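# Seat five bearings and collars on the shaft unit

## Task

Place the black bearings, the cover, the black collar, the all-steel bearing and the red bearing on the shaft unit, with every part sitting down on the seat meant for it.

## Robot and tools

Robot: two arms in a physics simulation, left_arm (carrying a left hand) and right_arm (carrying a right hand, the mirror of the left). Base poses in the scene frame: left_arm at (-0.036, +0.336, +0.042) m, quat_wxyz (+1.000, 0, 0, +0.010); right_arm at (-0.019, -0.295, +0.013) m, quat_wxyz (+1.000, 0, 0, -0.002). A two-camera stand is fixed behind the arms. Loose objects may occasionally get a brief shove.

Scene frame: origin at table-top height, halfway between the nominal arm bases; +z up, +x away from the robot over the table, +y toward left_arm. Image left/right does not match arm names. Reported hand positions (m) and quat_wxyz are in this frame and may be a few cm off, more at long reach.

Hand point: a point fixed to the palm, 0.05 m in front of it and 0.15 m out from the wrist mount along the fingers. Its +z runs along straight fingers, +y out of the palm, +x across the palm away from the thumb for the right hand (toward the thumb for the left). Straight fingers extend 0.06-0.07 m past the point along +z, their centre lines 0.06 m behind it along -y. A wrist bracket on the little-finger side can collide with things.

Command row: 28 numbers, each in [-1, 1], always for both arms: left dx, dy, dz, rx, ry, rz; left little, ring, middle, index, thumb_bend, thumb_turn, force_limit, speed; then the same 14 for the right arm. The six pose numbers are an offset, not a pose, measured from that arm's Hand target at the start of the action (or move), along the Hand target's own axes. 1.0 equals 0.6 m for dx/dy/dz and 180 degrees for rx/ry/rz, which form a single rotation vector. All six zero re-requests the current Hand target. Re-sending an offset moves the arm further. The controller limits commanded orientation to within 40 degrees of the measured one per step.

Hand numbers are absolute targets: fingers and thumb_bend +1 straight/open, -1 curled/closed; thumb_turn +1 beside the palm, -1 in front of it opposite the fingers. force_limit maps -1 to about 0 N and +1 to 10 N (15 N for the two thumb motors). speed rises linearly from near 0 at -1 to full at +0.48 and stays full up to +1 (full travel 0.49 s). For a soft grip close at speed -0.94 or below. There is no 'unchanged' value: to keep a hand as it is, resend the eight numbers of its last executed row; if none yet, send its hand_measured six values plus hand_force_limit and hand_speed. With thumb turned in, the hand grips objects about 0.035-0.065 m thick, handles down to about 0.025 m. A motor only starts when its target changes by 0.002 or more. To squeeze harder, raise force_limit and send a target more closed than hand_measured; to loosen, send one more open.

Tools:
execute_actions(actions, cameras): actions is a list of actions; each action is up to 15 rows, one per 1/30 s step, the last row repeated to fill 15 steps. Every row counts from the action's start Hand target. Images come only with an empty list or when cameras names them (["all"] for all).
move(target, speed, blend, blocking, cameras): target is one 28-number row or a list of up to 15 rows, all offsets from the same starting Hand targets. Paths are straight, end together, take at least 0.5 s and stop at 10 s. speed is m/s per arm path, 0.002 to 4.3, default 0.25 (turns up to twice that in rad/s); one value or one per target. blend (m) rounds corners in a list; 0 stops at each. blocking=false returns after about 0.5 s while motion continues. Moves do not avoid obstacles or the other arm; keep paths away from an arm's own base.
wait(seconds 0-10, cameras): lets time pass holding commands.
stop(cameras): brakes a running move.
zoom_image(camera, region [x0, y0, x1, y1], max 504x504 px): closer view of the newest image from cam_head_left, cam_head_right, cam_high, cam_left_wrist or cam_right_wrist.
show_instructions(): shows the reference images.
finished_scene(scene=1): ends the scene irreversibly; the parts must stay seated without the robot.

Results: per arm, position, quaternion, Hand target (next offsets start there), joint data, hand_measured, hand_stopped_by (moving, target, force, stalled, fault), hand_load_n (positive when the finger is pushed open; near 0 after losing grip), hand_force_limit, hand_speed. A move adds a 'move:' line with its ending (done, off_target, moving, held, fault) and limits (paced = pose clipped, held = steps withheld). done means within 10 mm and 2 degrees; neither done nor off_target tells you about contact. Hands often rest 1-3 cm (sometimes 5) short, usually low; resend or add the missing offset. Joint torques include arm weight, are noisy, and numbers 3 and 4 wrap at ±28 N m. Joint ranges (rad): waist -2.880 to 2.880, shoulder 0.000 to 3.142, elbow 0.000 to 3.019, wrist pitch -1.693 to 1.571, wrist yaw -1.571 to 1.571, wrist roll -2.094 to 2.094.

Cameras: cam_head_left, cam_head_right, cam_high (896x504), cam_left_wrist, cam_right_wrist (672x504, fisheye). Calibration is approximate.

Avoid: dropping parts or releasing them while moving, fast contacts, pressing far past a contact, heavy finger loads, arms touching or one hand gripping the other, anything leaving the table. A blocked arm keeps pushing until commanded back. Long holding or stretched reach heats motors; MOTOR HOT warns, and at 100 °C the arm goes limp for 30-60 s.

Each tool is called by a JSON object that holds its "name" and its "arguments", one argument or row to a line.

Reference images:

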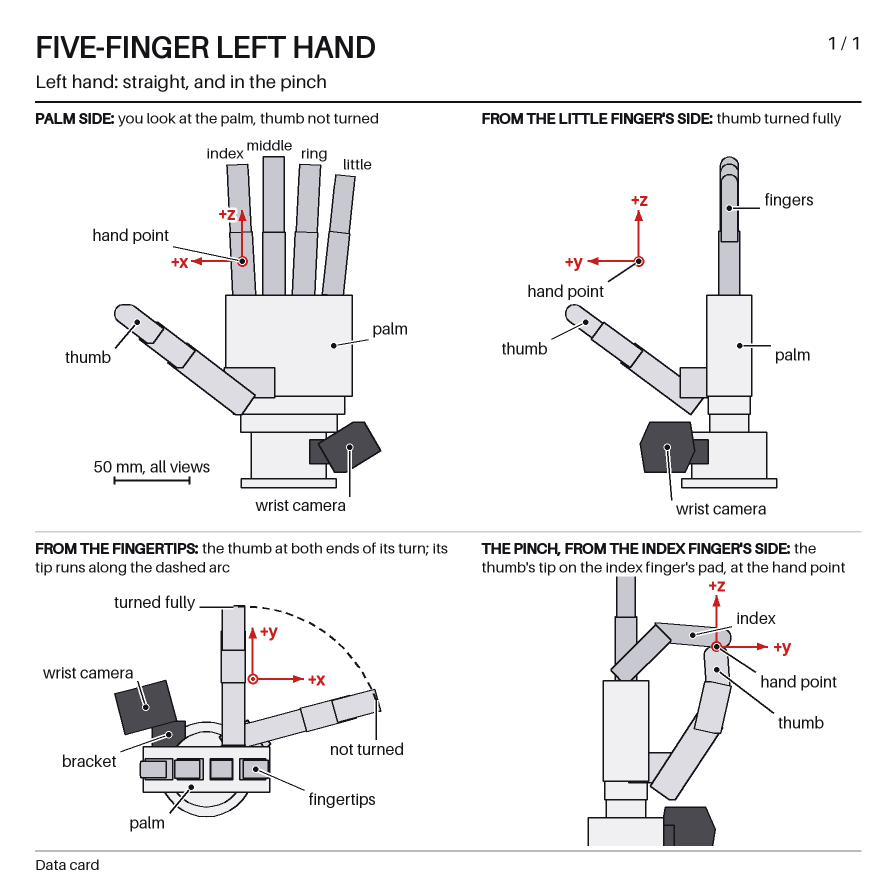

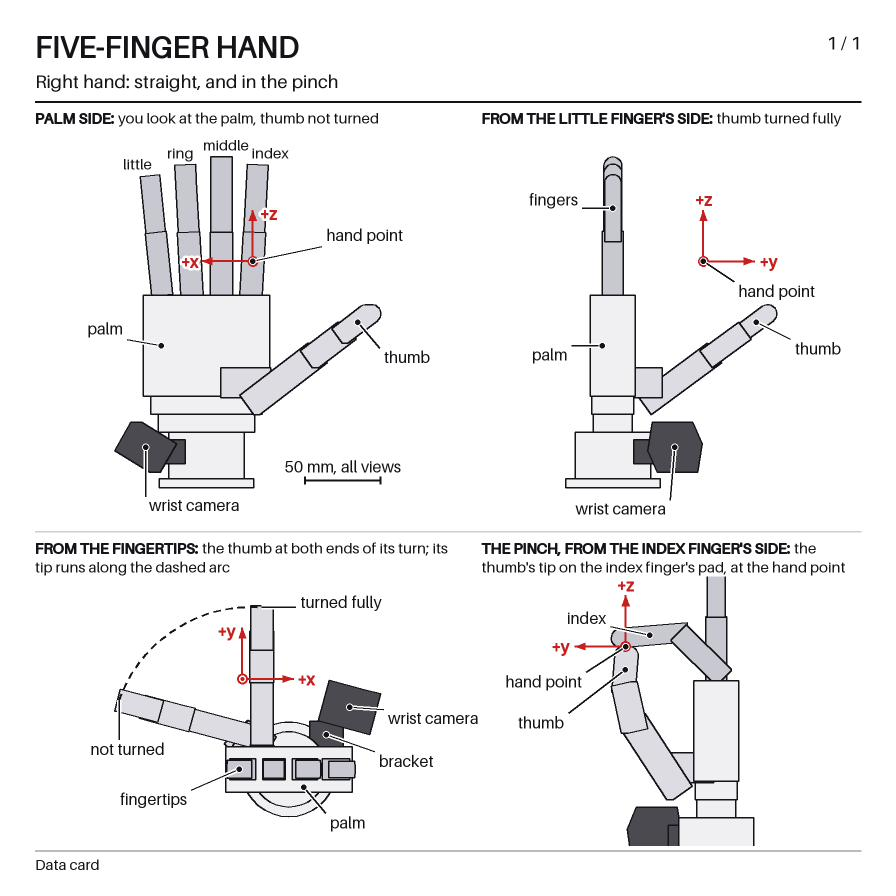

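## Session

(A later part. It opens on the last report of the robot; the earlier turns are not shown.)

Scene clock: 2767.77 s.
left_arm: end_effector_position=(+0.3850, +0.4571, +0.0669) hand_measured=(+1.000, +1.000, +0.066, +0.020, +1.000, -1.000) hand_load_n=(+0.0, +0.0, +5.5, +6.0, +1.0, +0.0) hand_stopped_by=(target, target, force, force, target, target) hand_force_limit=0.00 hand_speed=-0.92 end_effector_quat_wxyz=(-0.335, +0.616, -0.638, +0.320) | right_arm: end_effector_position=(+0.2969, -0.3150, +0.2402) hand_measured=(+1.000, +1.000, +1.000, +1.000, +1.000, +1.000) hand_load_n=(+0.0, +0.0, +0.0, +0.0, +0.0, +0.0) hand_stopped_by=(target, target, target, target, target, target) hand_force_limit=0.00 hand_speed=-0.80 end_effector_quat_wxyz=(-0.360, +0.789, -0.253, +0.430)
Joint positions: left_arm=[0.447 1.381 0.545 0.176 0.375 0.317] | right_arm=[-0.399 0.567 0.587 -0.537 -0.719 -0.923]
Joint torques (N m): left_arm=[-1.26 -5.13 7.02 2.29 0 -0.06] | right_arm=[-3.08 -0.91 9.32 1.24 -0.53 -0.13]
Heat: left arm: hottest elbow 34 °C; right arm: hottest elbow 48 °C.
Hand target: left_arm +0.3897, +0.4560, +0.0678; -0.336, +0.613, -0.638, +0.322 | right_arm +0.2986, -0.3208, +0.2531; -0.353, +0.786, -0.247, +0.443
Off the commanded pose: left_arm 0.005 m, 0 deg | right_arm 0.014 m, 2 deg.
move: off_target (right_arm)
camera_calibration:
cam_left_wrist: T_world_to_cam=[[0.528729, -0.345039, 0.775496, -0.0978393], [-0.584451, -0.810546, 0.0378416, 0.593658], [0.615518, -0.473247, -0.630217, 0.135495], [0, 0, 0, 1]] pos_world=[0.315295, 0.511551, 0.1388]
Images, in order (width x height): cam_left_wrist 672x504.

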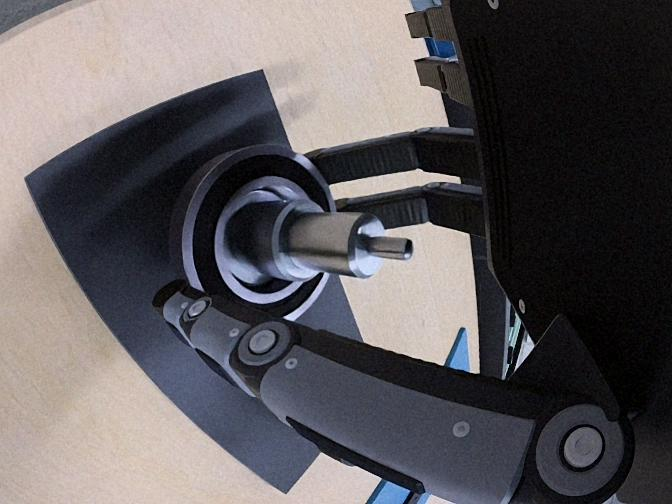

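{"name": "move", "arguments": {
  "target": [
    [0.0004, 0.0137, 0.0095, 0, 0, 0, 1, 1, -0.1, -0.1, 1, -1, 0.0, -0.92, 0, 0, 0, 0, 0, 0, 1, 1, 1, 1, 1, 1, 0, -0.8]
  ],
  "speed": [0.03],
  "cameras": ["cam_left_wrist"]
}}

{"name": "zoom_image", "arguments": {
  "camera": "cam_left_wrist",
  "region": [150, 120, 390, 340]
}}

Scene clock: 2775.10 s.
left_arm: end_effector_position=(+0.3860, +0.4564, +0.0666) hand_measured=(+1.000, +1.000, +0.066, +0.020, +1.000, -1.000) hand_load_n=(+0.0, +0.0, +2.5, +3.5, +2.0, -0.5) hand_stopped_by=(target, target, force, force, target, target) hand_force_limit=0.00 hand_speed=-0.92 end_effector_quat_wxyz=(-0.336, +0.615, -0.636, +0.324) | right_arm: end_effector_position=(+0.2969, -0.3150, +0.2402) hand_measured=(+1.000, +1.000, +1.000, +1.000, +1.000, +1.000) hand_load_n=(+0.0, +0.0, +0.0, +0.0, +0.0, +0.0) hand_stopped_by=(target, target, target, target, target, target) hand_force_limit=0.00 hand_speed=-0.80 end_effector_quat_wxyz=(-0.360, +0.789, -0.253, +0.430)
Joint positions: left_arm=[0.447 1.385 0.541 0.191 0.379 0.312] | right_arm=[-0.399 0.567 0.587 -0.537 -0.719 -0.923]
Joint torques (N m): left_arm=[-1.08 -3.31 6.46 3.26 -0.12 0.02] | right_arm=[-3.14 -1.03 9.25 1.29 -0.52 -0.11]
Heat: left arm: hottest elbow 34 °C; right arm: hottest elbow 48 °C.
Hand target: left_arm +0.3898, +0.4561, +0.0579; -0.336, +0.614, -0.638, +0.322 | right_arm +0.2986, -0.3208, +0.2531; -0.353, +0.786, -0.247, +0.443
Off the commanded pose: left_arm 0.010 m, 0 deg | right_arm 0.014 m, 2 deg.
move: off_target (right_arm)
camera_calibration:
cam_left_wrist: T_world_to_cam=[[0.522487, -0.342302, 0.78092, -0.0976431], [-0.584758, -0.810408, 0.036014, 0.593941], [0.620536, -0.475466, -0.623591, 0.133009], [0, 0, 0, 1]] pos_world=[0.315792, 0.511152, 0.137805]
Images, in order (width x height): cam_left_wrist 672x504.

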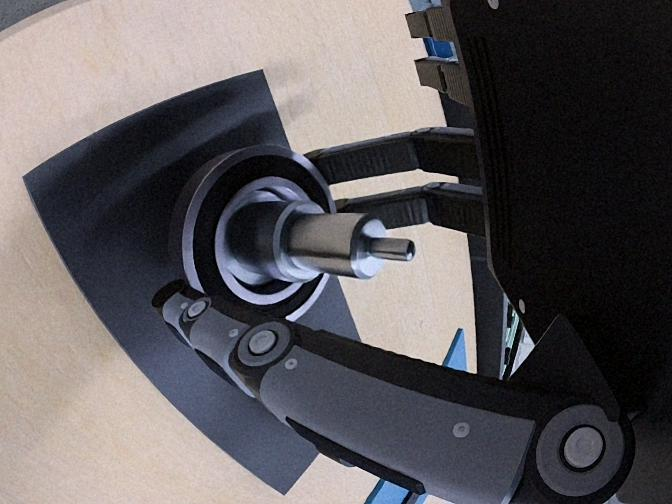

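Scaled by 2.100 from the camera's 672x504 image, which has a finer 960x720 frame.

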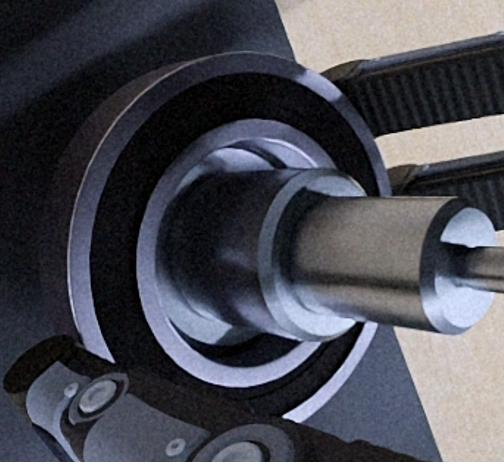

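{"name": "move", "arguments": {
  "target": [
    [0.0, 0.0, 0.0, 0.02, 0, 0, 1, 1, -0.1, -0.1, 1, -1, 0.0, -0.92, 0, 0, 0, 0, 0, 0, 1, 1, 1, 1, 1, 1, 0, -0.8],
    [0.0, 0.0, 0.0, -0.02, 0, 0, 1, 1, -0.1, -0.1, 1, -1, 0.0, -0.92, 0, 0, 0, 0, 0, 0, 1, 1, 1, 1, 1, 1, 0, -0.8],
    [0.0, 0.0, 0.0, 0.01, 0, 0, 1, 1, -0.1, -0.1, 1, -1, 0.0, -0.92, 0, 0, 0, 0, 0, 0, 1, 1, 1, 1, 1, 1, 0, -0.8],
    [0.0, 0.0, 0.0, 0.0, 0, 0, 1, 1, -0.1, -0.1, 1, -1, 0.0, -0.92, 0, 0, 0, 0, 0, 0, 1, 1, 1, 1, 1, 1, 0, -0.8]
  ],
  "speed": [0.05, 0.05, 0.05, 0.05],
  "cameras": ["cam_left_wrist"]
}}

{"name": "zoom_image", "arguments": {
  "camera": "cam_left_wrist",
  "region": [150, 120, 390, 340]
}}

Scene clock: 2809.40 s.
left_arm: end_effector_position=(+0.3858, +0.4554, +0.0564) hand_measured=(+1.000, +1.000, +0.066, +0.022, +1.000, -1.000) hand_load_n=(+0.0, +0.0, +2.5, +6.0, +1.0, -1.5) hand_stopped_by=(target, target, force, force, target, target) hand_force_limit=0.00 hand_speed=-0.92 end_effector_quat_wxyz=(-0.341, +0.611, -0.637, +0.324) | right_arm: end_effector_position=(+0.2969, -0.3150, +0.2402) hand_measured=(+1.000, +1.000, +1.000, +1.000, +1.000, +1.000) hand_load_n=(+0.0, +0.0, +0.0, +0.0, +0.0, +0.0) hand_stopped_by=(target, target, target, target, target, target) hand_force_limit=0.00 hand_speed=-0.80 end_effector_quat_wxyz=(-0.360, +0.789, -0.253, +0.430)
Joint positions: left_arm=[0.443 1.414 0.522 0.249 0.376 0.315] | right_arm=[-0.399 0.567 0.587 -0.537 -0.719 -0.923]
Joint torques (N m): left_arm=[-0.85 -5.42 7.71 1.01 -0.05 -0.03] | right_arm=[-3.19 -0.56 9.32 1.28 -0.53 -0.14]
Heat: left arm: hottest elbow 33 °C; right arm: hottest elbow 48 °C.
Hand target: left_arm +0.3899, +0.4561, +0.0580; -0.336, +0.613, -0.638, +0.322 | right_arm +0.2986, -0.3208, +0.2531; -0.353, +0.786, -0.247, +0.443
Off the commanded pose: left_arm 0.004 m, 1 deg | right_arm 0.014 m, 2 deg.
move: off_target (right_arm)
camera_calibration:
cam_left_wrist: T_world_to_cam=[[0.514505, -0.350752, 0.782469, -0.0830411], [-0.587522, -0.80886, 0.0237376, 0.594329], [0.624581, -0.471931, -0.622238, 0.122996], [0, 0, 0, 1]] pos_world=[0.315086, 0.509648, 0.127402]
Images, in order (width x height): cam_left_wrist 672x504.

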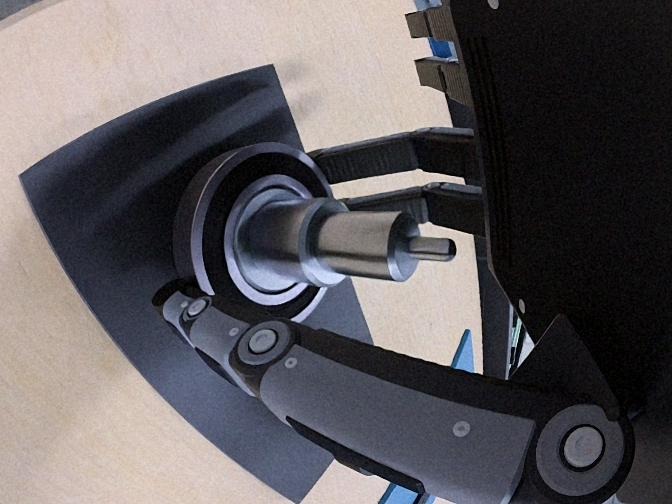

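Scaled by 2.100 from the camera's 672x504 image, which has a finer 960x720 frame.

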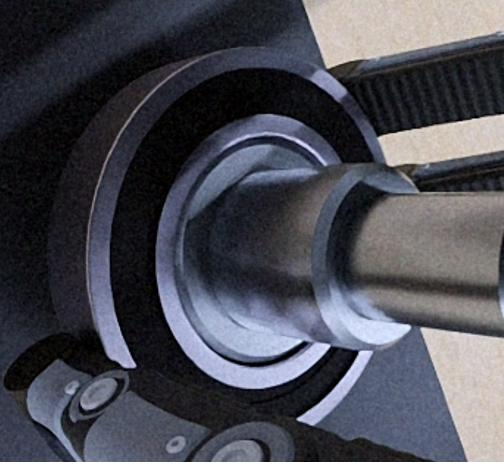

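{"name": "move", "arguments": {
  "target": [
    [0.0003, 0.0085, 0.006, 0.015, 0, 0, 1, 1, -0.1, -0.1, 1, -1, 0.0, -0.92, 0, 0, 0, 0, 0, 0, 1, 1, 1, 1, 1, 1, 0, -0.8],
    [0.0003, 0.0085, 0.006, -0.015, 0, 0, 1, 1, -0.1, -0.1, 1, -1, 0.0, -0.92, 0, 0, 0, 0, 0, 0, 1, 1, 1, 1, 1, 1, 0, -0.8],
    [0.0003, 0.0085, 0.006, 0.0, 0, 0, 1, 1, -0.1, -0.1, 1, -1, 0.0, -0.92, 0, 0, 0, 0, 0, 0, 1, 1, 1, 1, 1, 1, 0, -0.8]
  ],
  "speed": [0.05, 0.05, 0.05],
  "cameras": ["cam_left_wrist"]
}}

{"name": "zoom_image", "arguments": {
  "camera": "cam_left_wrist",
  "region": [150, 120, 390, 340]
}}

Scene clock: 2824.43 s.
left_arm: end_effector_position=(+0.3870, +0.4553, +0.0507) hand_measured=(+1.000, +1.000, +0.066, +0.022, +1.000, -1.000) hand_load_n=(+0.0, -0.5, +2.0, +5.0, +1.0, -1.0) hand_stopped_by=(target, target, force, force, target, target) hand_force_limit=0.00 hand_speed=-0.92 end_effector_quat_wxyz=(-0.332, +0.617, -0.639, +0.317) | right_arm: end_effector_position=(+0.2969, -0.3150, +0.2402) hand_measured=(+1.000, +1.000, +1.000, +1.000, +1.000, +1.000) hand_load_n=(+0.0, +0.0, +0.0, +0.0, -0.5, +0.0) hand_stopped_by=(target, target, target, target, target, target) hand_force_limit=0.00 hand_speed=-0.80 end_effector_quat_wxyz=(-0.360, +0.789, -0.253, +0.430)
Joint positions: left_arm=[0.437 1.432 0.537 0.227 0.366 0.315] | right_arm=[-0.399 0.567 0.587 -0.537 -0.719 -0.923]
Joint torques (N m): left_arm=[-0.38 -5.66 6.08 2.74 0.31 -0.03] | right_arm=[-3.25 -0.97 9.26 1.32 -0.51 -0.13]
Heat: left arm: hottest elbow 34 °C; right arm: hottest elbow 48 °C.
Hand target: left_arm +0.3899, +0.4562, +0.0517; -0.336, +0.613, -0.638, +0.322 | right_arm +0.2986, -0.3208, +0.2531; -0.353, +0.786, -0.247, +0.443
Off the commanded pose: left_arm 0.003 m, 1 deg | right_arm 0.014 m, 2 deg.
move: off_target (right_arm)
camera_calibration:
cam_left_wrist: T_world_to_cam=[[0.535551, -0.344988, 0.770823, -0.0893753], [-0.584381, -0.81032, 0.0433498, 0.593634], [0.609658, -0.473671, -0.635573, 0.125932], [0, 0, 0, 1]] pos_world=[0.317998, 0.509851, 0.123198]
Images, in order (width x height): cam_left_wrist 672x504.

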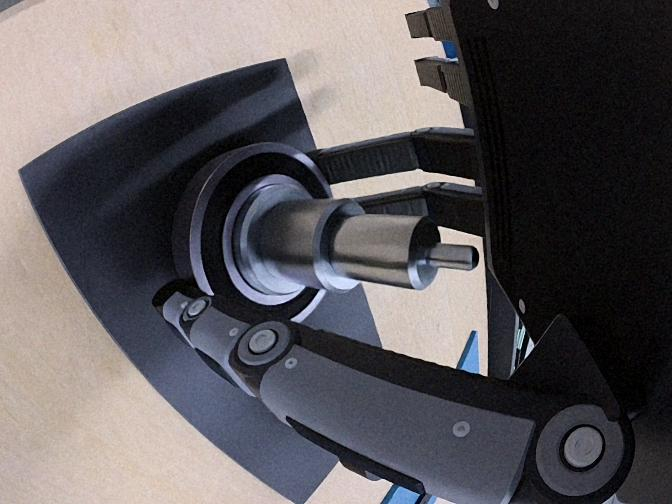

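Scaled by 2.100 from the camera's 672x504 image, which has a finer 960x720 frame.

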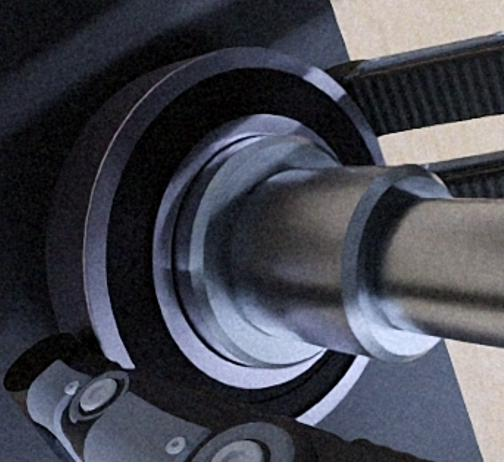

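{"name": "move", "arguments": {
  "target": [
    [0.0003, 0.0085, 0.006, 0.012, 0, 0, 1, 1, -0.1, -0.1, 1, -1, 0.0, -0.92, 0, 0, 0, 0, 0, 0, 1, 1, 1, 1, 1, 1, 0, -0.8],
    [0.0003, 0.0085, 0.006, -0.012, 0, 0, 1, 1, -0.1, -0.1, 1, -1, 0.0, -0.92, 0, 0, 0, 0, 0, 0, 1, 1, 1, 1, 1, 1, 0, -0.8],
    [0.0003, 0.0085, 0.006, 0.0, 0, 0, 1, 1, -0.1, -0.1, 1, -1, 0.0, -0.92, 0, 0, 0, 0, 0, 0, 1, 1, 1, 1, 1, 1, 0, -0.8]
  ],
  "speed": [0.05, 0.05, 0.05],
  "cameras": ["cam_left_wrist"]
}}

{"name": "zoom_image", "arguments": {
  "camera": "cam_left_wrist",
  "region": [150, 120, 390, 340]
}}

Scene clock: 2836.97 s.
left_arm: end_effector_position=(+0.3871, +0.4557, +0.0474) hand_measured=(+1.000, +1.000, +0.066, +0.022, +1.000, -1.000) hand_load_n=(+0.0, -0.5, +1.5, +5.0, +1.5, -0.5) hand_stopped_by=(target, target, force, force, target, target) hand_force_limit=0.00 hand_speed=-0.92 end_effector_quat_wxyz=(-0.333, +0.616, -0.639, +0.320) | right_arm: end_effector_position=(+0.2969, -0.3150, +0.2402) hand_measured=(+1.000, +1.000, +1.000, +1.000, +1.000, +1.000) hand_load_n=(+0.0, +0.0, +0.0, +0.0, +0.0, +0.0) hand_stopped_by=(target, target, target, target, target, target) hand_force_limit=0.00 hand_speed=-0.80 end_effector_quat_wxyz=(-0.360, +0.789, -0.253, +0.430)
Joint positions: left_arm=[0.44 1.444 0.532 0.25 0.371 0.315] | right_arm=[-0.399 0.567 0.587 -0.537 -0.719 -0.923]
Joint torques (N m): left_arm=[-0.67 -5.13 5.98 2.82 0.12 -0.02] | right_arm=[-3.02 -0.79 9.26 1.24 -0.53 -0.14]
Heat: left arm: hottest elbow 33 °C; right arm: hottest elbow 48 °C.
Hand target: left_arm +0.3901, +0.4561, +0.0455; -0.336, +0.613, -0.638, +0.322 | right_arm +0.2986, -0.3208, +0.2531; -0.353, +0.786, -0.247, +0.443
Off the commanded pose: left_arm 0.003 m, 1 deg | right_arm 0.014 m, 2 deg.
move: off_target (right_arm)
camera_calibration:
cam_left_wrist: T_world_to_cam=[[0.530138, -0.345138, 0.774489, -0.0847544], [-0.585842, -0.809422, 0.0403029, 0.594396], [0.612979, -0.475095, -0.631302, 0.123102], [0, 0, 0, 1]] pos_world=[0.317695, 0.510351, 0.1194]
Images, in order (width x height): cam_left_wrist 672x504.

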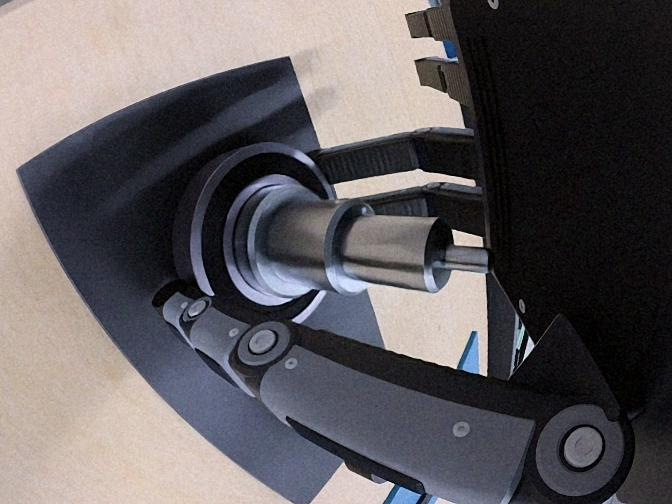

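Scaled by 2.100 from the camera's 672x504 image, which has a finer 960x720 frame.

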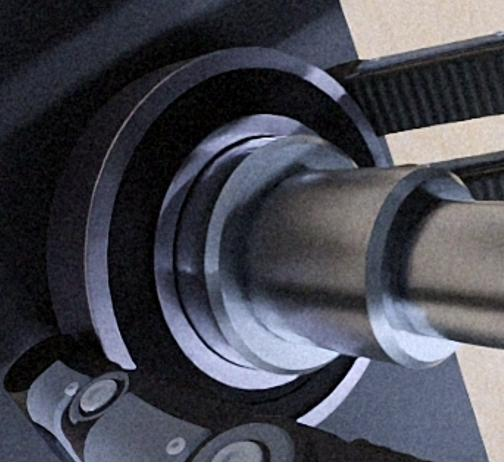

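{"name": "move", "arguments": {
  "target": [
    [0.0003, 0.007, 0.005, 0.0, 0, 0, 1, 1, -0.1, -0.1, 1, -1, 0.0, -0.92, 0, 0, 0, 0, 0, 0, 1, 1, 1, 1, 1, 1, 0, -0.8]
  ],
  "speed": [0.04],
  "cameras": ["cam_left_wrist"]
}}

{"name": "zoom_image", "arguments": {
  "camera": "cam_left_wrist",
  "region": [150, 120, 390, 340]
}}

Scene clock: 2845.23 s.
left_arm: end_effector_position=(+0.3873, +0.4556, +0.0470) hand_measured=(+1.000, +1.000, +0.066, +0.022, +1.000, -1.000) hand_load_n=(+0.0, +0.0, +0.5, +4.0, +1.5, -0.5) hand_stopped_by=(target, target, force, force, target, target) hand_force_limit=0.00 hand_speed=-0.92 end_effector_quat_wxyz=(-0.336, +0.614, -0.638, +0.321) | right_arm: end_effector_position=(+0.2969, -0.3150, +0.2402) hand_measured=(+1.000, +1.000, +1.000, +1.000, +1.000, +1.000) hand_load_n=(+0.0, +0.0, +0.0, +0.0, +0.0, +0.0) hand_stopped_by=(target, target, target, target, target, target) hand_force_limit=0.00 hand_speed=-0.80 end_effector_quat_wxyz=(-0.360, +0.789, -0.253, +0.430)
Joint positions: left_arm=[0.44 1.446 0.526 0.265 0.372 0.315] | right_arm=[-0.399 0.567 0.587 -0.537 -0.719 -0.923]
Joint torques (N m): left_arm=[-0.85 -3.9 6.02 3.08 0.1 -0.02] | right_arm=[-3.14 -0.97 9.32 1.25 -0.53 -0.13]
Heat: left arm: hottest elbow 33 °C; right arm: hottest elbow 48 °C.
Hand target: left_arm +0.3902, +0.4562, +0.0404; -0.336, +0.613, -0.638, +0.322 | right_arm +0.2986, -0.3208, +0.2531; -0.353, +0.786, -0.247, +0.443
Off the commanded pose: left_arm 0.007 m, 0 deg | right_arm 0.014 m, 2 deg.
move: off_target (right_arm)
camera_calibration:
cam_left_wrist: T_world_to_cam=[[0.524185, -0.347879, 0.77731, -0.0811685], [-0.586598, -0.809188, 0.0334311, 0.59502], [0.61736, -0.473492, -0.628229, 0.120178], [0, 0, 0, 1]] pos_world=[0.317391, 0.510149, 0.1187]
Images, in order (width x height): cam_left_wrist 672x504.

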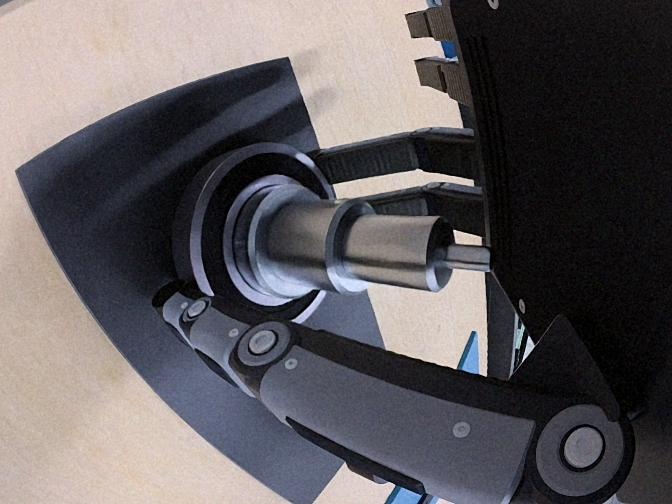

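Scaled by 2.100 from the camera's 672x504 image, which has a finer 960x720 frame.

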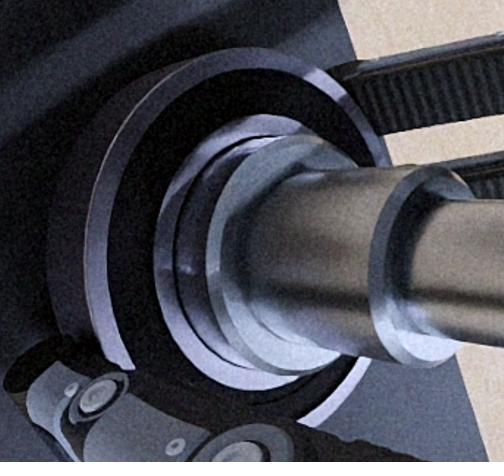

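{"name": "move", "arguments": {
  "target": [
    [-0.0004, -0.0096, -0.0066, 0, 0, 0, 1, 1, -0.1, -0.1, 1, -1, 0.0, -0.92, 0, 0, 0, 0, 0, 0, 1, 1, 1, 1, 1, 1, 0, -0.8],
    [-0.0004, -0.0096, -0.0066, 0, 0, 0, 1, 1, 0.4, 0.4, 1, -1, 0.0, -0.6, 0, 0, 0, 0, 0, 0, 1, 1, 1, 1, 1, 1, 0, -0.8],
    [-0.01, -0.247, -0.1704, 0, 0, 0, 1, 1, 0.4, 0.4, 1, -1, 0.0, -0.6, 0, 0, 0, 0, 0, 0, 1, 1, 1, 1, 1, 1, 0, -0.8],
    [0.4115, -0.395, -0.039, 0.0037, 0.0915, 0.0631, 1, 1, 0.4, 0.4, 1, -1, 0.0, -0.6, 0, 0, 0, 0, 0, 0, 1, 1, 1, 1, 1, 1, 0, -0.8],
    [0.9958, -0.3955, 0.0458, 0.0037, 0.183, 0.1133, 1, 1, 0.4, 0.4, 1, -1, 0.0, -0.6, 0, 0, 0, 0, 0, 0, 1, 1, 1, 1, 1, 1, 0, -0.8]
  ],
  "speed": [0.05, 0.05, 0.12, 0.3, 0.3],
  "blend": [0, 0, 0.02, 0.05, 0],
  "cameras": ["cam_left_wrist", "cam_high"]
}}

{"name": "zoom_image", "arguments": {
  "camera": "cam_high",
  "region": [540, 80, 680, 200]
}}

Scene clock: 2885.23 s.
left_arm: end_effector_position=(+0.5182, -0.1399, +0.1787) hand_measured=(+1.000, +1.000, +0.400, +0.400, +1.000, -1.000) hand_load_n=(+0.0, +0.0, +0.0, +0.0, +0.0, +0.0) hand_stopped_by=(target, target, target, target, target, target) hand_force_limit=0.00 hand_speed=-0.60 end_effector_quat_wxyz=(+0.190, -0.372, +0.812, -0.407) | right_arm: end_effector_position=(+0.2969, -0.3150, +0.2402) hand_measured=(+1.000, +1.000, +1.000, +1.000, +1.000, +1.000) hand_load_n=(+0.0, +0.0, +0.0, +0.0, +0.0, +0.0) hand_stopped_by=(target, target, target, target, target, target) hand_force_limit=0.00 hand_speed=-0.80 end_effector_quat_wxyz=(-0.360, +0.789, -0.253, +0.430)
Joint positions: left_arm=[-0.681 1.853 1.504 -0.29 0.036 0.034] | right_arm=[-0.399 0.567 0.587 -0.537 -0.719 -0.923]
Joint torques (N m): left_arm=[-0.44 -12.92 13.26 1.59 -0.19 -0.15] | right_arm=[-3.19 -0.67 9.32 1.26 -0.52 -0.15]
Heat: left arm: hottest elbow 34 °C; right arm: hottest elbow 48 °C.
Hand target: left_arm +0.5342, -0.1503, +0.2005; +0.197, -0.374, +0.802, -0.422 | right_arm +0.2986, -0.3208, +0.2531; -0.353, +0.786, -0.247, +0.443
Off the commanded pose: left_arm 0.029 m, 2 deg | right_arm 0.014 m, 2 deg.
move: off_target (left_arm, right_arm)
camera_calibration:
cam_left_wrist: T_world_to_cam=[[0.21845, -0.602059, 0.767987, -0.334796], [-0.964573, -0.252506, 0.0764179, 0.451542], [0.147913, -0.757474, -0.63589, 0.044968], [0, 0, 0, 1]] pos_world=[0.50203, -0.0534879, 0.251208]
Images, in order (width x height): cam_high 896x504, cam_left_wrist 672x504.

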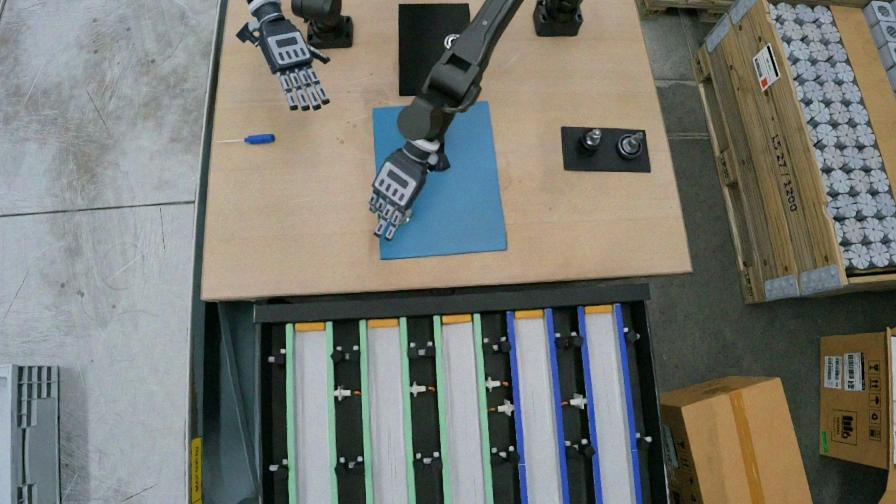

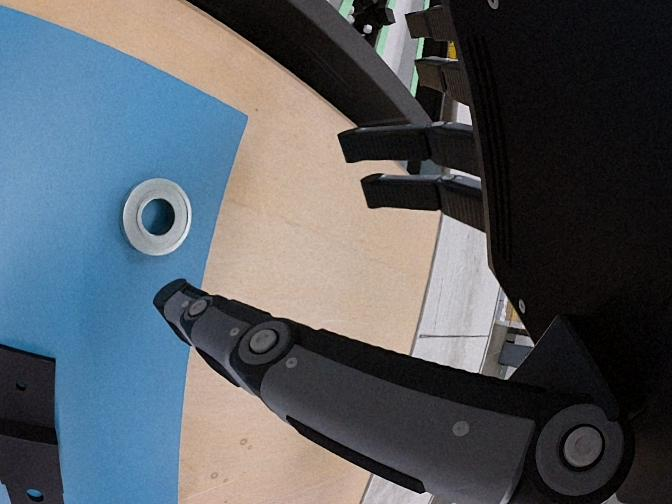

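Scaled by 3.600 from the camera's 896x504 image, which has a finer 1280x720 frame.

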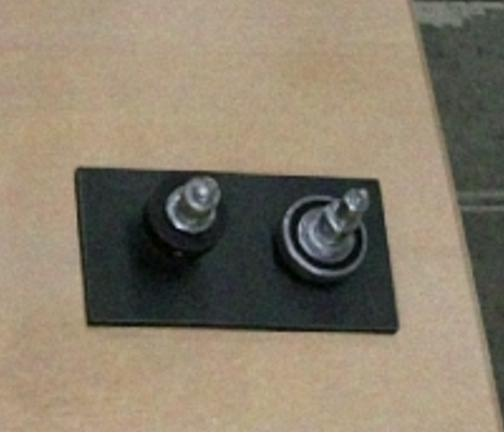

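{"name": "zoom_image", "arguments": {
  "camera": "cam_left_wrist",
  "region": [105, 165, 205, 270]
}}

Scaled by 4.800 from the camera's 672x504 image, which has a finer 960x720 frame.

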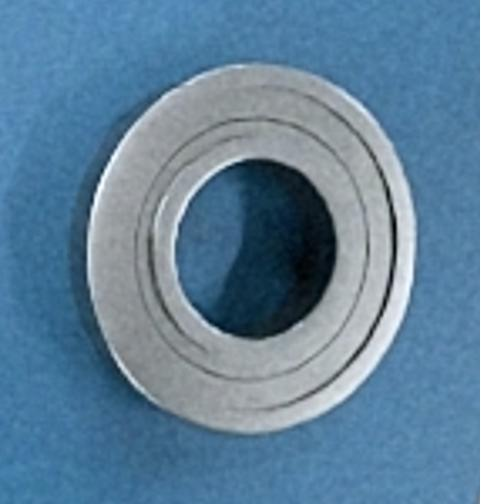

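{"name": "move", "arguments": {
  "target": [
    [0.0032, 0.1543, 0.1035, 0, 0, 0, 1, 1, 0.4, 0.4, 1, -1, 0.0, -0.6, 0, 0, 0, 0, 0, 0, 1, 1, 1, 1, 1, 1, 0, -0.8]
  ],
  "speed": [0.15],
  "cameras": ["cam_left_wrist"]
}}

{"name": "zoom_image", "arguments": {
  "camera": "cam_left_wrist",
  "region": [130, 130, 340, 340]
}}

Scene clock: 2912.67 s.
left_arm: end_effector_position=(+0.5272, -0.1463, +0.0835) hand_measured=(+1.000, +1.000, +0.400, +0.400, +1.000, -1.000) hand_load_n=(+0.0, +0.0, +0.0, +0.0, +0.0, +0.0) hand_stopped_by=(target, target, target, target, target, target) hand_force_limit=0.00 hand_speed=-0.60 end_effector_quat_wxyz=(+0.194, -0.371, +0.809, -0.412) | right_arm: end_effector_position=(+0.2969, -0.3150, +0.2402) hand_measured=(+1.000, +1.000, +1.000, +1.000, +1.000, +1.000) hand_load_n=(+0.0, +0.0, +0.0, +0.0, +0.0, +0.0) hand_stopped_by=(target, target, target, target, target, target) hand_force_limit=0.00 hand_speed=-0.80 end_effector_quat_wxyz=(-0.360, +0.789, -0.253, +0.430)
Joint positions: left_arm=[-0.681 1.983 1.425 -0.068 0.033 0.033] | right_arm=[-0.399 0.567 0.587 -0.537 -0.719 -0.923]
Joint torques (N m): left_arm=[-0.73 -14.39 8.35 2.85 -0.19 -0.15] | right_arm=[-3.19 -0.85 9.31 1.26 -0.53 -0.13]
Heat: left arm: hottest elbow 40 °C; right arm: hottest elbow 48 °C.
Hand target: left_arm +0.5321, -0.1510, +0.0889; +0.197, -0.374, +0.802, -0.422 | right_arm +0.2986, -0.3208, +0.2531; -0.353, +0.786, -0.247, +0.443
Off the commanded pose: left_arm 0.009 m, 2 deg | right_arm 0.014 m, 2 deg.
move: off_target (right_arm)
camera_calibration:
cam_left_wrist: T_world_to_cam=[[0.212687, -0.596253, 0.77411, -0.264173], [-0.964555, -0.254758, 0.0687867, 0.466112], [0.156197, -0.761302, -0.629303, -0.0272136], [0, 0, 0, 1]] pos_world=[0.510028, -0.0594856, 0.155311]
Images, in order (width x height): cam_left_wrist 672x504.

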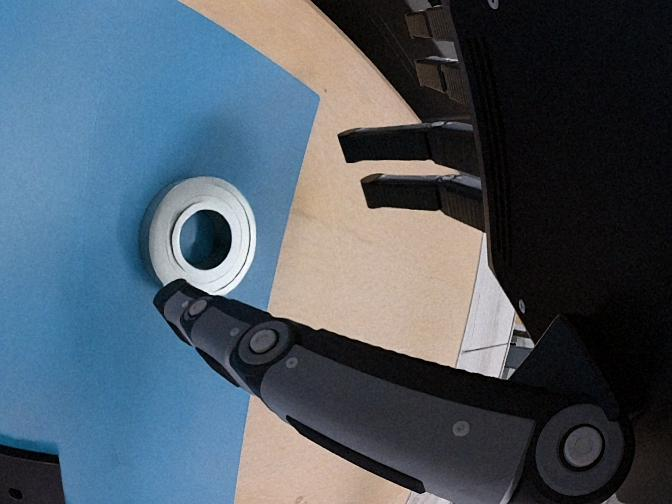

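Scaled by 2.400 from the camera's 672x504 image, which has a finer 960x720 frame.

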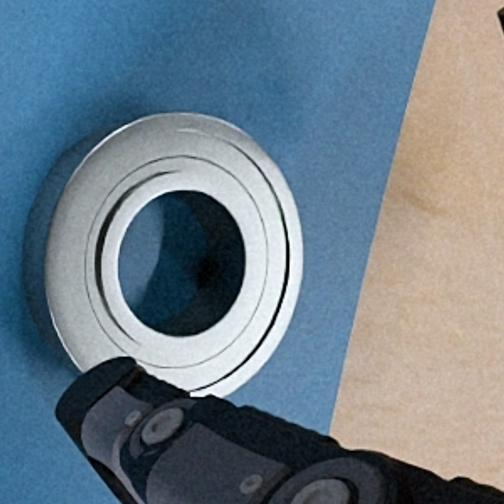

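{"name": "move", "arguments": {
  "target": [
    [0.0, 0.0491, 0.0257, 0, 0, 0, 1, 1, 0.4, 0.4, 1, -1, 0.0, -0.6, 0, 0, 0, 0, 0, 0, 1, 1, 1, 1, 1, 1, 0, -0.8]
  ],
  "speed": [0.08],
  "cameras": ["cam_left_wrist"]
}}

{"name": "zoom_image", "arguments": {
  "camera": "cam_left_wrist",
  "region": [130, 130, 370, 340]
}}

Scene clock: 2928.10 s.
left_arm: end_effector_position=(+0.5251, -0.1447, +0.0540) hand_measured=(+1.000, +1.000, +0.400, +0.400, +1.000, -1.000) hand_load_n=(+0.0, +0.0, +0.0, +0.0, +0.0, +0.0) hand_stopped_by=(target, target, target, target, target, target) hand_force_limit=0.00 hand_speed=-0.60 end_effector_quat_wxyz=(+0.195, -0.371, +0.808, -0.414) | right_arm: end_effector_position=(+0.2969, -0.3150, +0.2402) hand_measured=(+1.000, +1.000, +1.000, +1.000, +1.000, +1.000) hand_load_n=(+0.0, +0.0, +0.0, -0.5, +0.0, +0.0) hand_stopped_by=(target, target, target, target, target, target) hand_force_limit=0.00 hand_speed=-0.80 end_effector_quat_wxyz=(-0.360, +0.789, -0.253, +0.430)
Joint positions: left_arm=[-0.681 2.02 1.39 0.009 0.033 0.033] | right_arm=[-0.399 0.567 0.587 -0.537 -0.719 -0.923]
Joint torques (N m): left_arm=[-0.91 -14.27 7.8 2.88 -0.19 -0.15] | right_arm=[-2.96 -1.03 9.25 1.28 -0.53 -0.11]
Heat: left arm: hottest elbow 39 °C; right arm: hottest elbow 48 °C.
Hand target: left_arm +0.5290, -0.1484, +0.0559; +0.197, -0.374, +0.802, -0.422 | right_arm +0.2986, -0.3208, +0.2531; -0.353, +0.786, -0.247, +0.443
Off the commanded pose: left_arm 0.006 m, 1 deg | right_arm 0.014 m, 2 deg.
move: off_target (right_arm)
camera_calibration:
cam_left_wrist: T_world_to_cam=[[0.20919, -0.593524, 0.777154, -0.237833], [-0.964847, -0.254574, 0.0652902, 0.466934], [0.159092, -0.763493, -0.625914, -0.0462269], [0, 0, 0, 1]] pos_world=[0.507626, -0.0575842, 0.125412]
Images, in order (width x height): cam_left_wrist 672x504.

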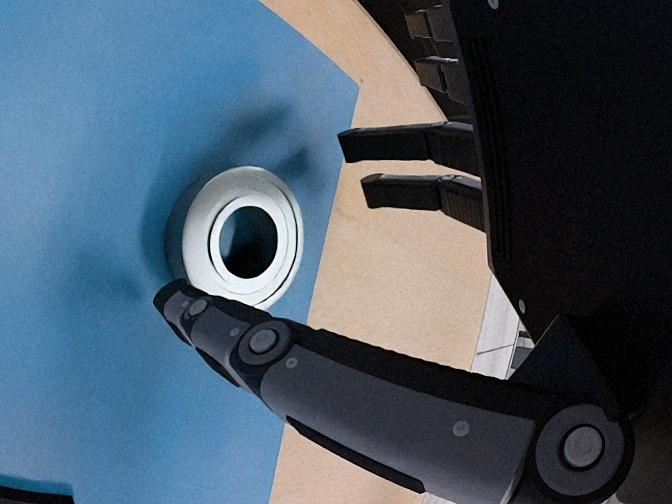

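Scaled by 2.100 from the camera's 672x504 image, which has a finer 960x720 frame.

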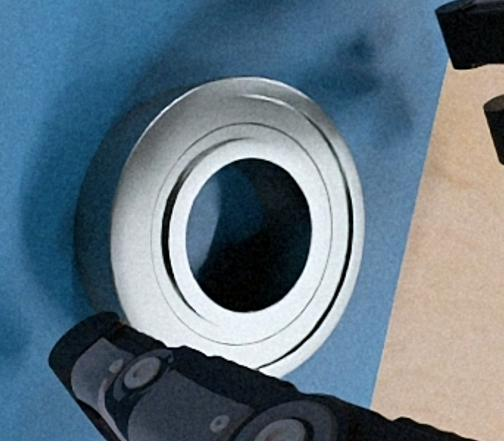

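{"name": "move", "arguments": {
  "target": [
    [0.0, 0.0197, 0.0097, 0, 0, 0, 1, 1, 0.4, 0.4, 1, -1, 0.0, -0.6, 0, 0, 0, 0, 0, 0, 1, 1, 1, 1, 1, 1, 0, -0.8],
    [0.0, 0.0197, 0.0097, 0, 0, 0, 1, 1, -0.3, -0.3, 1, -1, 0.0, -0.92, 0, 0, 0, 0, 0, 0, 1, 1, 1, 1, 1, 1, 0, -0.8]
  ],
  "speed": [0.05, 0.05],
  "cameras": ["cam_left_wrist"]
}}

{"name": "zoom_image", "arguments": {
  "camera": "cam_left_wrist",
  "region": [150, 130, 390, 340]
}}

Scene clock: 2944.47 s.
left_arm: end_effector_position=(+0.5248, -0.1445, +0.0449) hand_measured=(+1.000, +1.000, -0.076, -0.144, +1.000, -1.000) hand_load_n=(+0.0, +0.0, +5.5, +5.5, +1.5, -0.5) hand_stopped_by=(target, target, force, force, target, target) hand_force_limit=0.00 hand_speed=-0.92 end_effector_quat_wxyz=(+0.196, -0.370, +0.807, -0.416) | right_arm: end_effector_position=(+0.2969, -0.3150, +0.2402) hand_measured=(+1.000, +1.000, +1.000, +1.000, +1.000, +1.000) hand_load_n=(+0.0, +0.0, +0.0, +0.0, +0.0, +0.0) hand_stopped_by=(target, target, target, target, target, target) hand_force_limit=0.00 hand_speed=-0.80 end_effector_quat_wxyz=(-0.360, +0.789, -0.253, +0.430)
Joint positions: left_arm=[-0.681 2.032 1.379 0.039 0.033 0.032] | right_arm=[-0.399 0.567 0.587 -0.537 -0.719 -0.923]
Joint torques (N m): left_arm=[-0.79 -13.8 7.58 2.89 -0.18 -0.14] | right_arm=[-2.55 -0.91 9.28 1.28 -0.54 -0.14]
Heat: left arm: hottest elbow 37 °C; right arm: hottest elbow 48 °C.
Hand target: left_arm +0.5275, -0.1472, +0.0428; +0.197, -0.374, +0.802, -0.422 | right_arm +0.2986, -0.3208, +0.2531; -0.353, +0.786, -0.247, +0.443
Off the commanded pose: left_arm 0.004 m, 1 deg | right_arm 0.014 m, 2 deg.
move: off_target (right_arm)
camera_calibration:
cam_left_wrist: T_world_to_cam=[[0.205941, -0.590188, 0.780556, -0.228584], [-0.965032, -0.254685, 0.0620425, 0.467565], [0.162179, -0.766038, -0.622, -0.0538573], [0, 0, 0, 1]] pos_world=[0.507024, -0.0570825, 0.115915]
Images, in order (width x height): cam_left_wrist 672x504.

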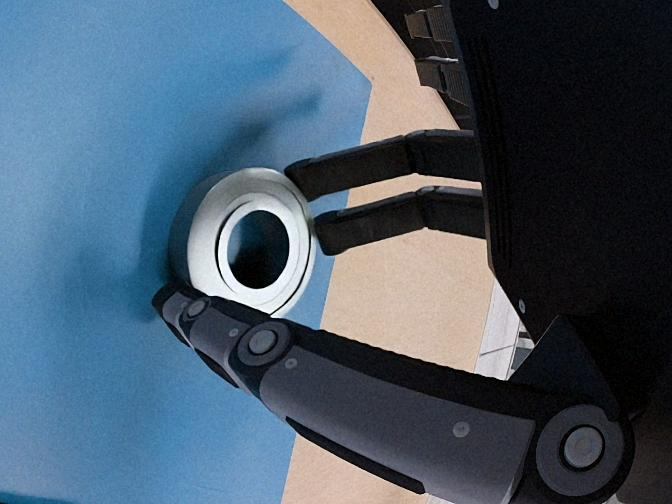

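Scaled by 2.100 from the camera's 672x504 image, which has a finer 960x720 frame.

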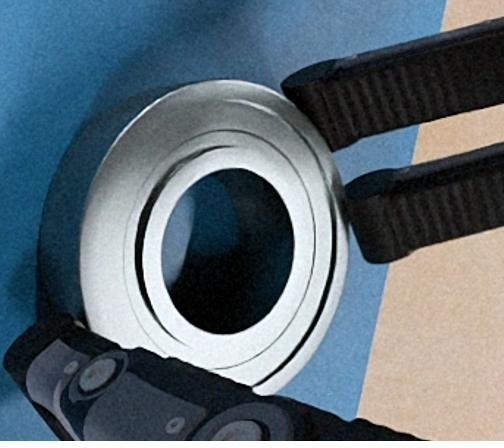

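{"name": "move", "arguments": {
  "target": [
    [0, -0.2197, -0.1509, 0, 0, 0, 1, 1, -0.3, -0.3, 1, -1, 0.0, -0.92, 0, 0, 0, 0, 0, 0, 1, 1, 1, 1, 1, 1, 0, -0.8],
    [-0.3287, -0.0353, -0.4842, 0, -0.0916, -0.0629, 1, 1, -0.3, -0.3, 1, -1, 0.0, -0.92, 0, 0, 0, 0, 0, 0, 1, 1, 1, 1, 1, 1, 0, -0.8],
    [-0.4953, 0.2113, -0.7027, 0.0056, -0.1842, -0.1242, 1, 1, -0.3, -0.3, 1, -1, 0.0, -0.92, 0, 0, 0, 0, 0, 0, 1, 1, 1, 1, 1, 1, 0, -0.8]
  ],
  "speed": [0.1, 0.2, 0.15],
  "blend": [0.03, 0.05, 0],
  "cameras": ["cam_left_wrist"]
}}

{"name": "zoom_image", "arguments": {
  "camera": "cam_left_wrist",
  "region": [100, 120, 400, 360]
}}

Scene clock: 2989.93 s.
left_arm: end_effector_position=(+0.3891, +0.3450, +0.1610) hand_measured=(+1.000, +1.000, -0.076, -0.144, +1.000, -1.000) hand_load_n=(+0.0, +0.0, +6.5, +0.5, +1.0, +1.0) hand_stopped_by=(target, target, force, force, target, target) hand_force_limit=0.00 hand_speed=-0.92 end_effector_quat_wxyz=(-0.314, +0.634, -0.628, +0.323) | right_arm: end_effector_position=(+0.2969, -0.3150, +0.2402) hand_measured=(+1.000, +1.000, +1.000, +1.000, +1.000, +1.000) hand_load_n=(+0.0, +0.0, +0.0, +0.0, +0.0, -0.5) hand_stopped_by=(target, target, target, target, target, target) hand_force_limit=0.00 hand_speed=-0.80 end_effector_quat_wxyz=(-0.360, +0.789, -0.253, +0.430)
Joint positions: left_arm=[0.118 1.088 0.624 -0.177 0.118 0.069] | right_arm=[-0.399 0.567 0.587 -0.537 -0.719 -0.923]
Joint torques (N m): left_arm=[0.03 -5.36 8.8 3.08 0.08 0.12] | right_arm=[-2.96 -0.97 9.26 1.35 -0.53 -0.11]
Heat: left arm: hottest elbow 35 °C; right arm: hottest elbow 48 °C.
Hand target: left_arm +0.3967, +0.3498, +0.1768; -0.335, +0.623, -0.622, +0.335 | right_arm +0.2986, -0.3208, +0.2531; -0.353, +0.786, -0.247, +0.443
Off the commanded pose: left_arm 0.018 m, 3 deg | right_arm 0.014 m, 2 deg.
move: off_target (left_arm, right_arm)
camera_calibration:
cam_left_wrist: T_world_to_cam=[[0.557191, -0.296801, 0.775531, -0.239445], [-0.565455, -0.819564, 0.0926052, 0.488575], [0.608112, -0.490126, -0.624481, 0.146953], [0, 0, 0, 1]] pos_world=[0.32032, 0.401377, 0.232222]
Images, in order (width x height): cam_left_wrist 672x504.

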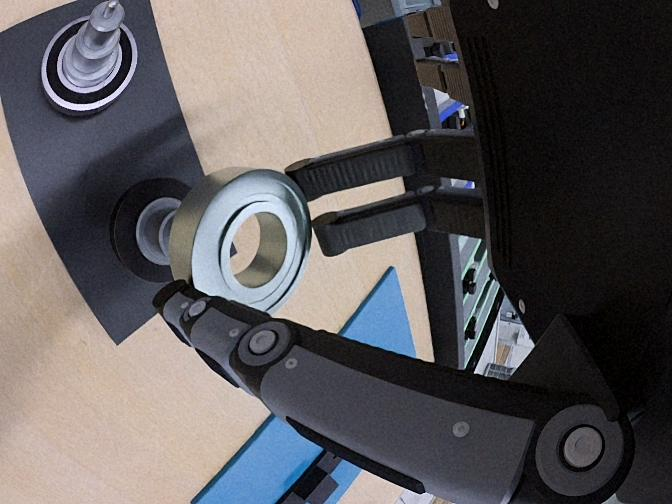

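Scaled by 1.680 from the camera's 672x504 image, which has a finer 960x720 frame.

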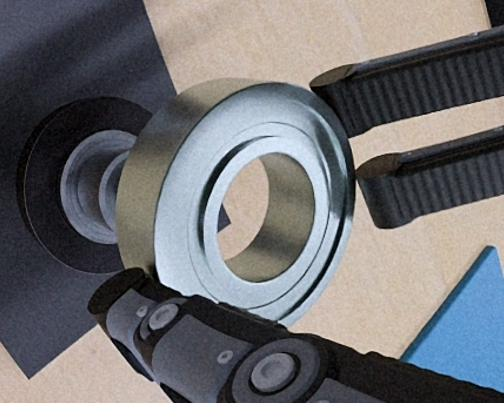

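{"name": "execute_actions", "arguments": {
  "actions": [],
  "cameras": ["cam_left_wrist","cam_head_left"]
}}

Scene clock: 3036.80 s.
left_arm: end_effector_position=(+0.3891, +0.3450, +0.1610) hand_measured=(+1.000, +1.000, -0.076, -0.144, +1.000, -1.000) hand_load_n=(+0.0, +0.0, +7.0, +0.5, +1.0, +1.0) hand_stopped_by=(target, target, force, force, target, target) hand_force_limit=0.00 hand_speed=-0.92 end_effector_quat_wxyz=(-0.314, +0.634, -0.628, +0.323) | right_arm: end_effector_position=(+0.2969, -0.3150, +0.2402) hand_measured=(+1.000, +1.000, +1.000, +1.000, +1.000, +1.000) hand_load_n=(+0.0, +0.0, +0.0, +0.0, +0.0, +0.0) hand_stopped_by=(target, target, target, target, target, target) hand_force_limit=0.00 hand_speed=-0.80 end_effector_quat_wxyz=(-0.360, +0.789, -0.253, +0.430)
Joint positions: left_arm=[0.118 1.088 0.624 -0.177 0.118 0.069] | right_arm=[-0.399 0.567 0.587 -0.537 -0.719 -0.923]
Joint velocities: within noise
Joint torques (N m): left_arm=[0.03 -5.48 8.79 3.11 0.08 0.12] | right_arm=[-2.9 -0.5 9.32 1.35 -0.52 -0.13]
Heat: left arm: hottest elbow 35 °C; right arm: hottest elbow 49 °C.
Hand target: left_arm +0.3967, +0.3499, +0.1768; -0.335, +0.623, -0.622, +0.335 | right_arm +0.2986, -0.3208, +0.2531; -0.353, +0.786, -0.247, +0.443
Off the commanded pose: left_arm 0.018 m, 3 deg | right_arm 0.014 m, 2 deg.
camera_calibration:
cam_left_wrist: T_world_to_cam=[[0.557162, -0.297163, 0.775412, -0.239263], [-0.565596, -0.819496, 0.0923443, 0.488654], [0.608006, -0.490021, -0.624667, 0.146988], [0, 0, 0, 1]] pos_world=[0.32032, 0.401377, 0.232222]
Images, in order (width x height): cam_head_left 896x504, cam_left_wrist 672x504.

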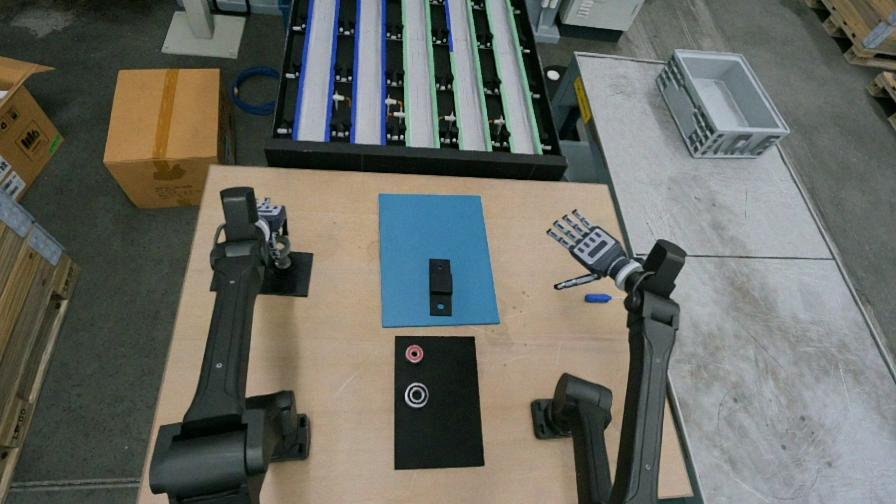

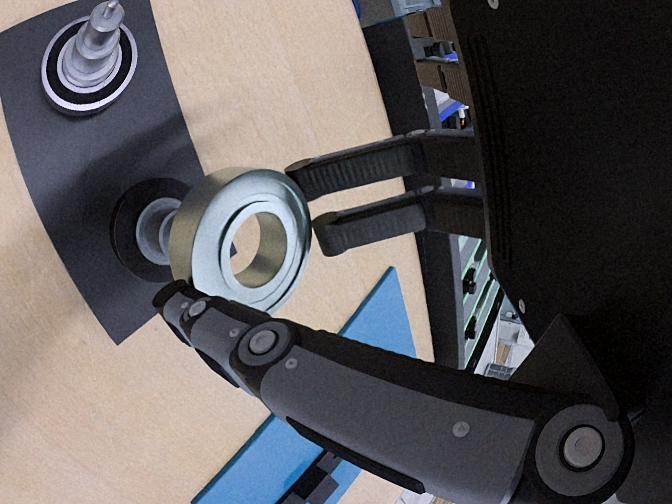

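{"name": "zoom_image", "arguments": {
  "camera": "cam_left_wrist",
  "region": [80, 130, 330, 330]
}}

Scaled by 2.016 from the camera's 672x504 image, which has a finer 960x720 frame.

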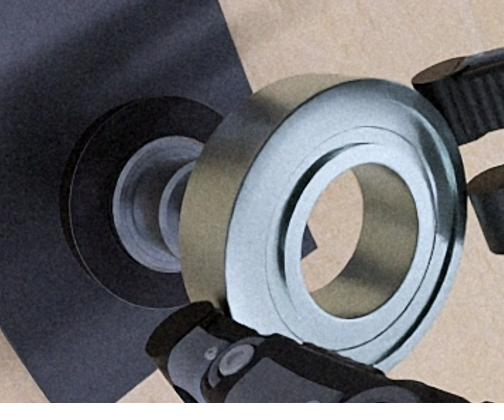

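{"name": "move", "arguments": {
  "target": [-0.003,0.0295,0.0159,0,0,0,1,1,-0.3,-0.3,1,-1,0.0,-0.92,0,0,0,0,0,0,1,1,1,1,1,1,0,-0.8],
  "speed": 0.08,
  "cameras": ["cam_left_wrist"]
}}

Scene clock: 3063.00 s.
left_arm: end_effector_position=(+0.3875, +0.3461, +0.1508) hand_measured=(+1.000, +1.000, -0.076, -0.144, +1.000, -1.000) hand_load_n=(+0.0, +0.0, +7.0, +0.5, +1.0, +1.0) hand_stopped_by=(target, target, force, force, target, target) hand_force_limit=0.00 hand_speed=-0.92 end_effector_quat_wxyz=(-0.322, +0.629, -0.625, +0.330) | right_arm: end_effector_position=(+0.2969, -0.3150, +0.2402) hand_measured=(+1.000, +1.000, +1.000, +1.000, +1.000, +1.000) hand_load_n=(+0.0, +0.0, +0.0, +0.0, +0.0, +0.0) hand_stopped_by=(target, target, target, target, target, target) hand_force_limit=0.00 hand_speed=-0.80 end_effector_quat_wxyz=(-0.360, +0.789, -0.253, +0.430)
Joint positions: left_arm=[0.123 1.093 0.585 -0.11 0.124 0.073] | right_arm=[-0.399 0.567 0.587 -0.537 -0.719 -0.923]
Joint torques (N m): left_arm=[0.15 -3.6 8.62 3.12 0.07 0.12] | right_arm=[-2.73 -0.56 9.32 1.24 -0.51 -0.12]
Heat: left arm: hottest elbow 35 °C; right arm: hottest elbow 49 °C.
Hand target: left_arm +0.3950, +0.3517, +0.1569; -0.335, +0.623, -0.622, +0.335 | right_arm +0.2986, -0.3208, +0.2531; -0.353, +0.786, -0.247, +0.443
Off the commanded pose: left_arm 0.011 m, 2 deg | right_arm 0.014 m, 2 deg.
move: off_target (left_arm, right_arm)
camera_calibration:
cam_left_wrist: T_world_to_cam=[[0.538097, -0.300393, 0.787538, -0.223438], [-0.569139, -0.818665, 0.0766066, 0.492995], [0.621717, -0.48944, -0.611487, 0.134636], [0, 0, 0, 1]] pos_world=[0.317108, 0.402375, 0.220527]
Images, in order (width x height): cam_left_wrist 672x504.

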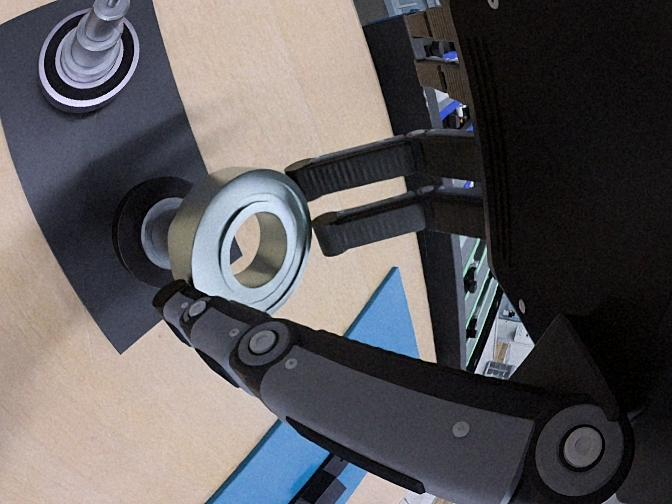

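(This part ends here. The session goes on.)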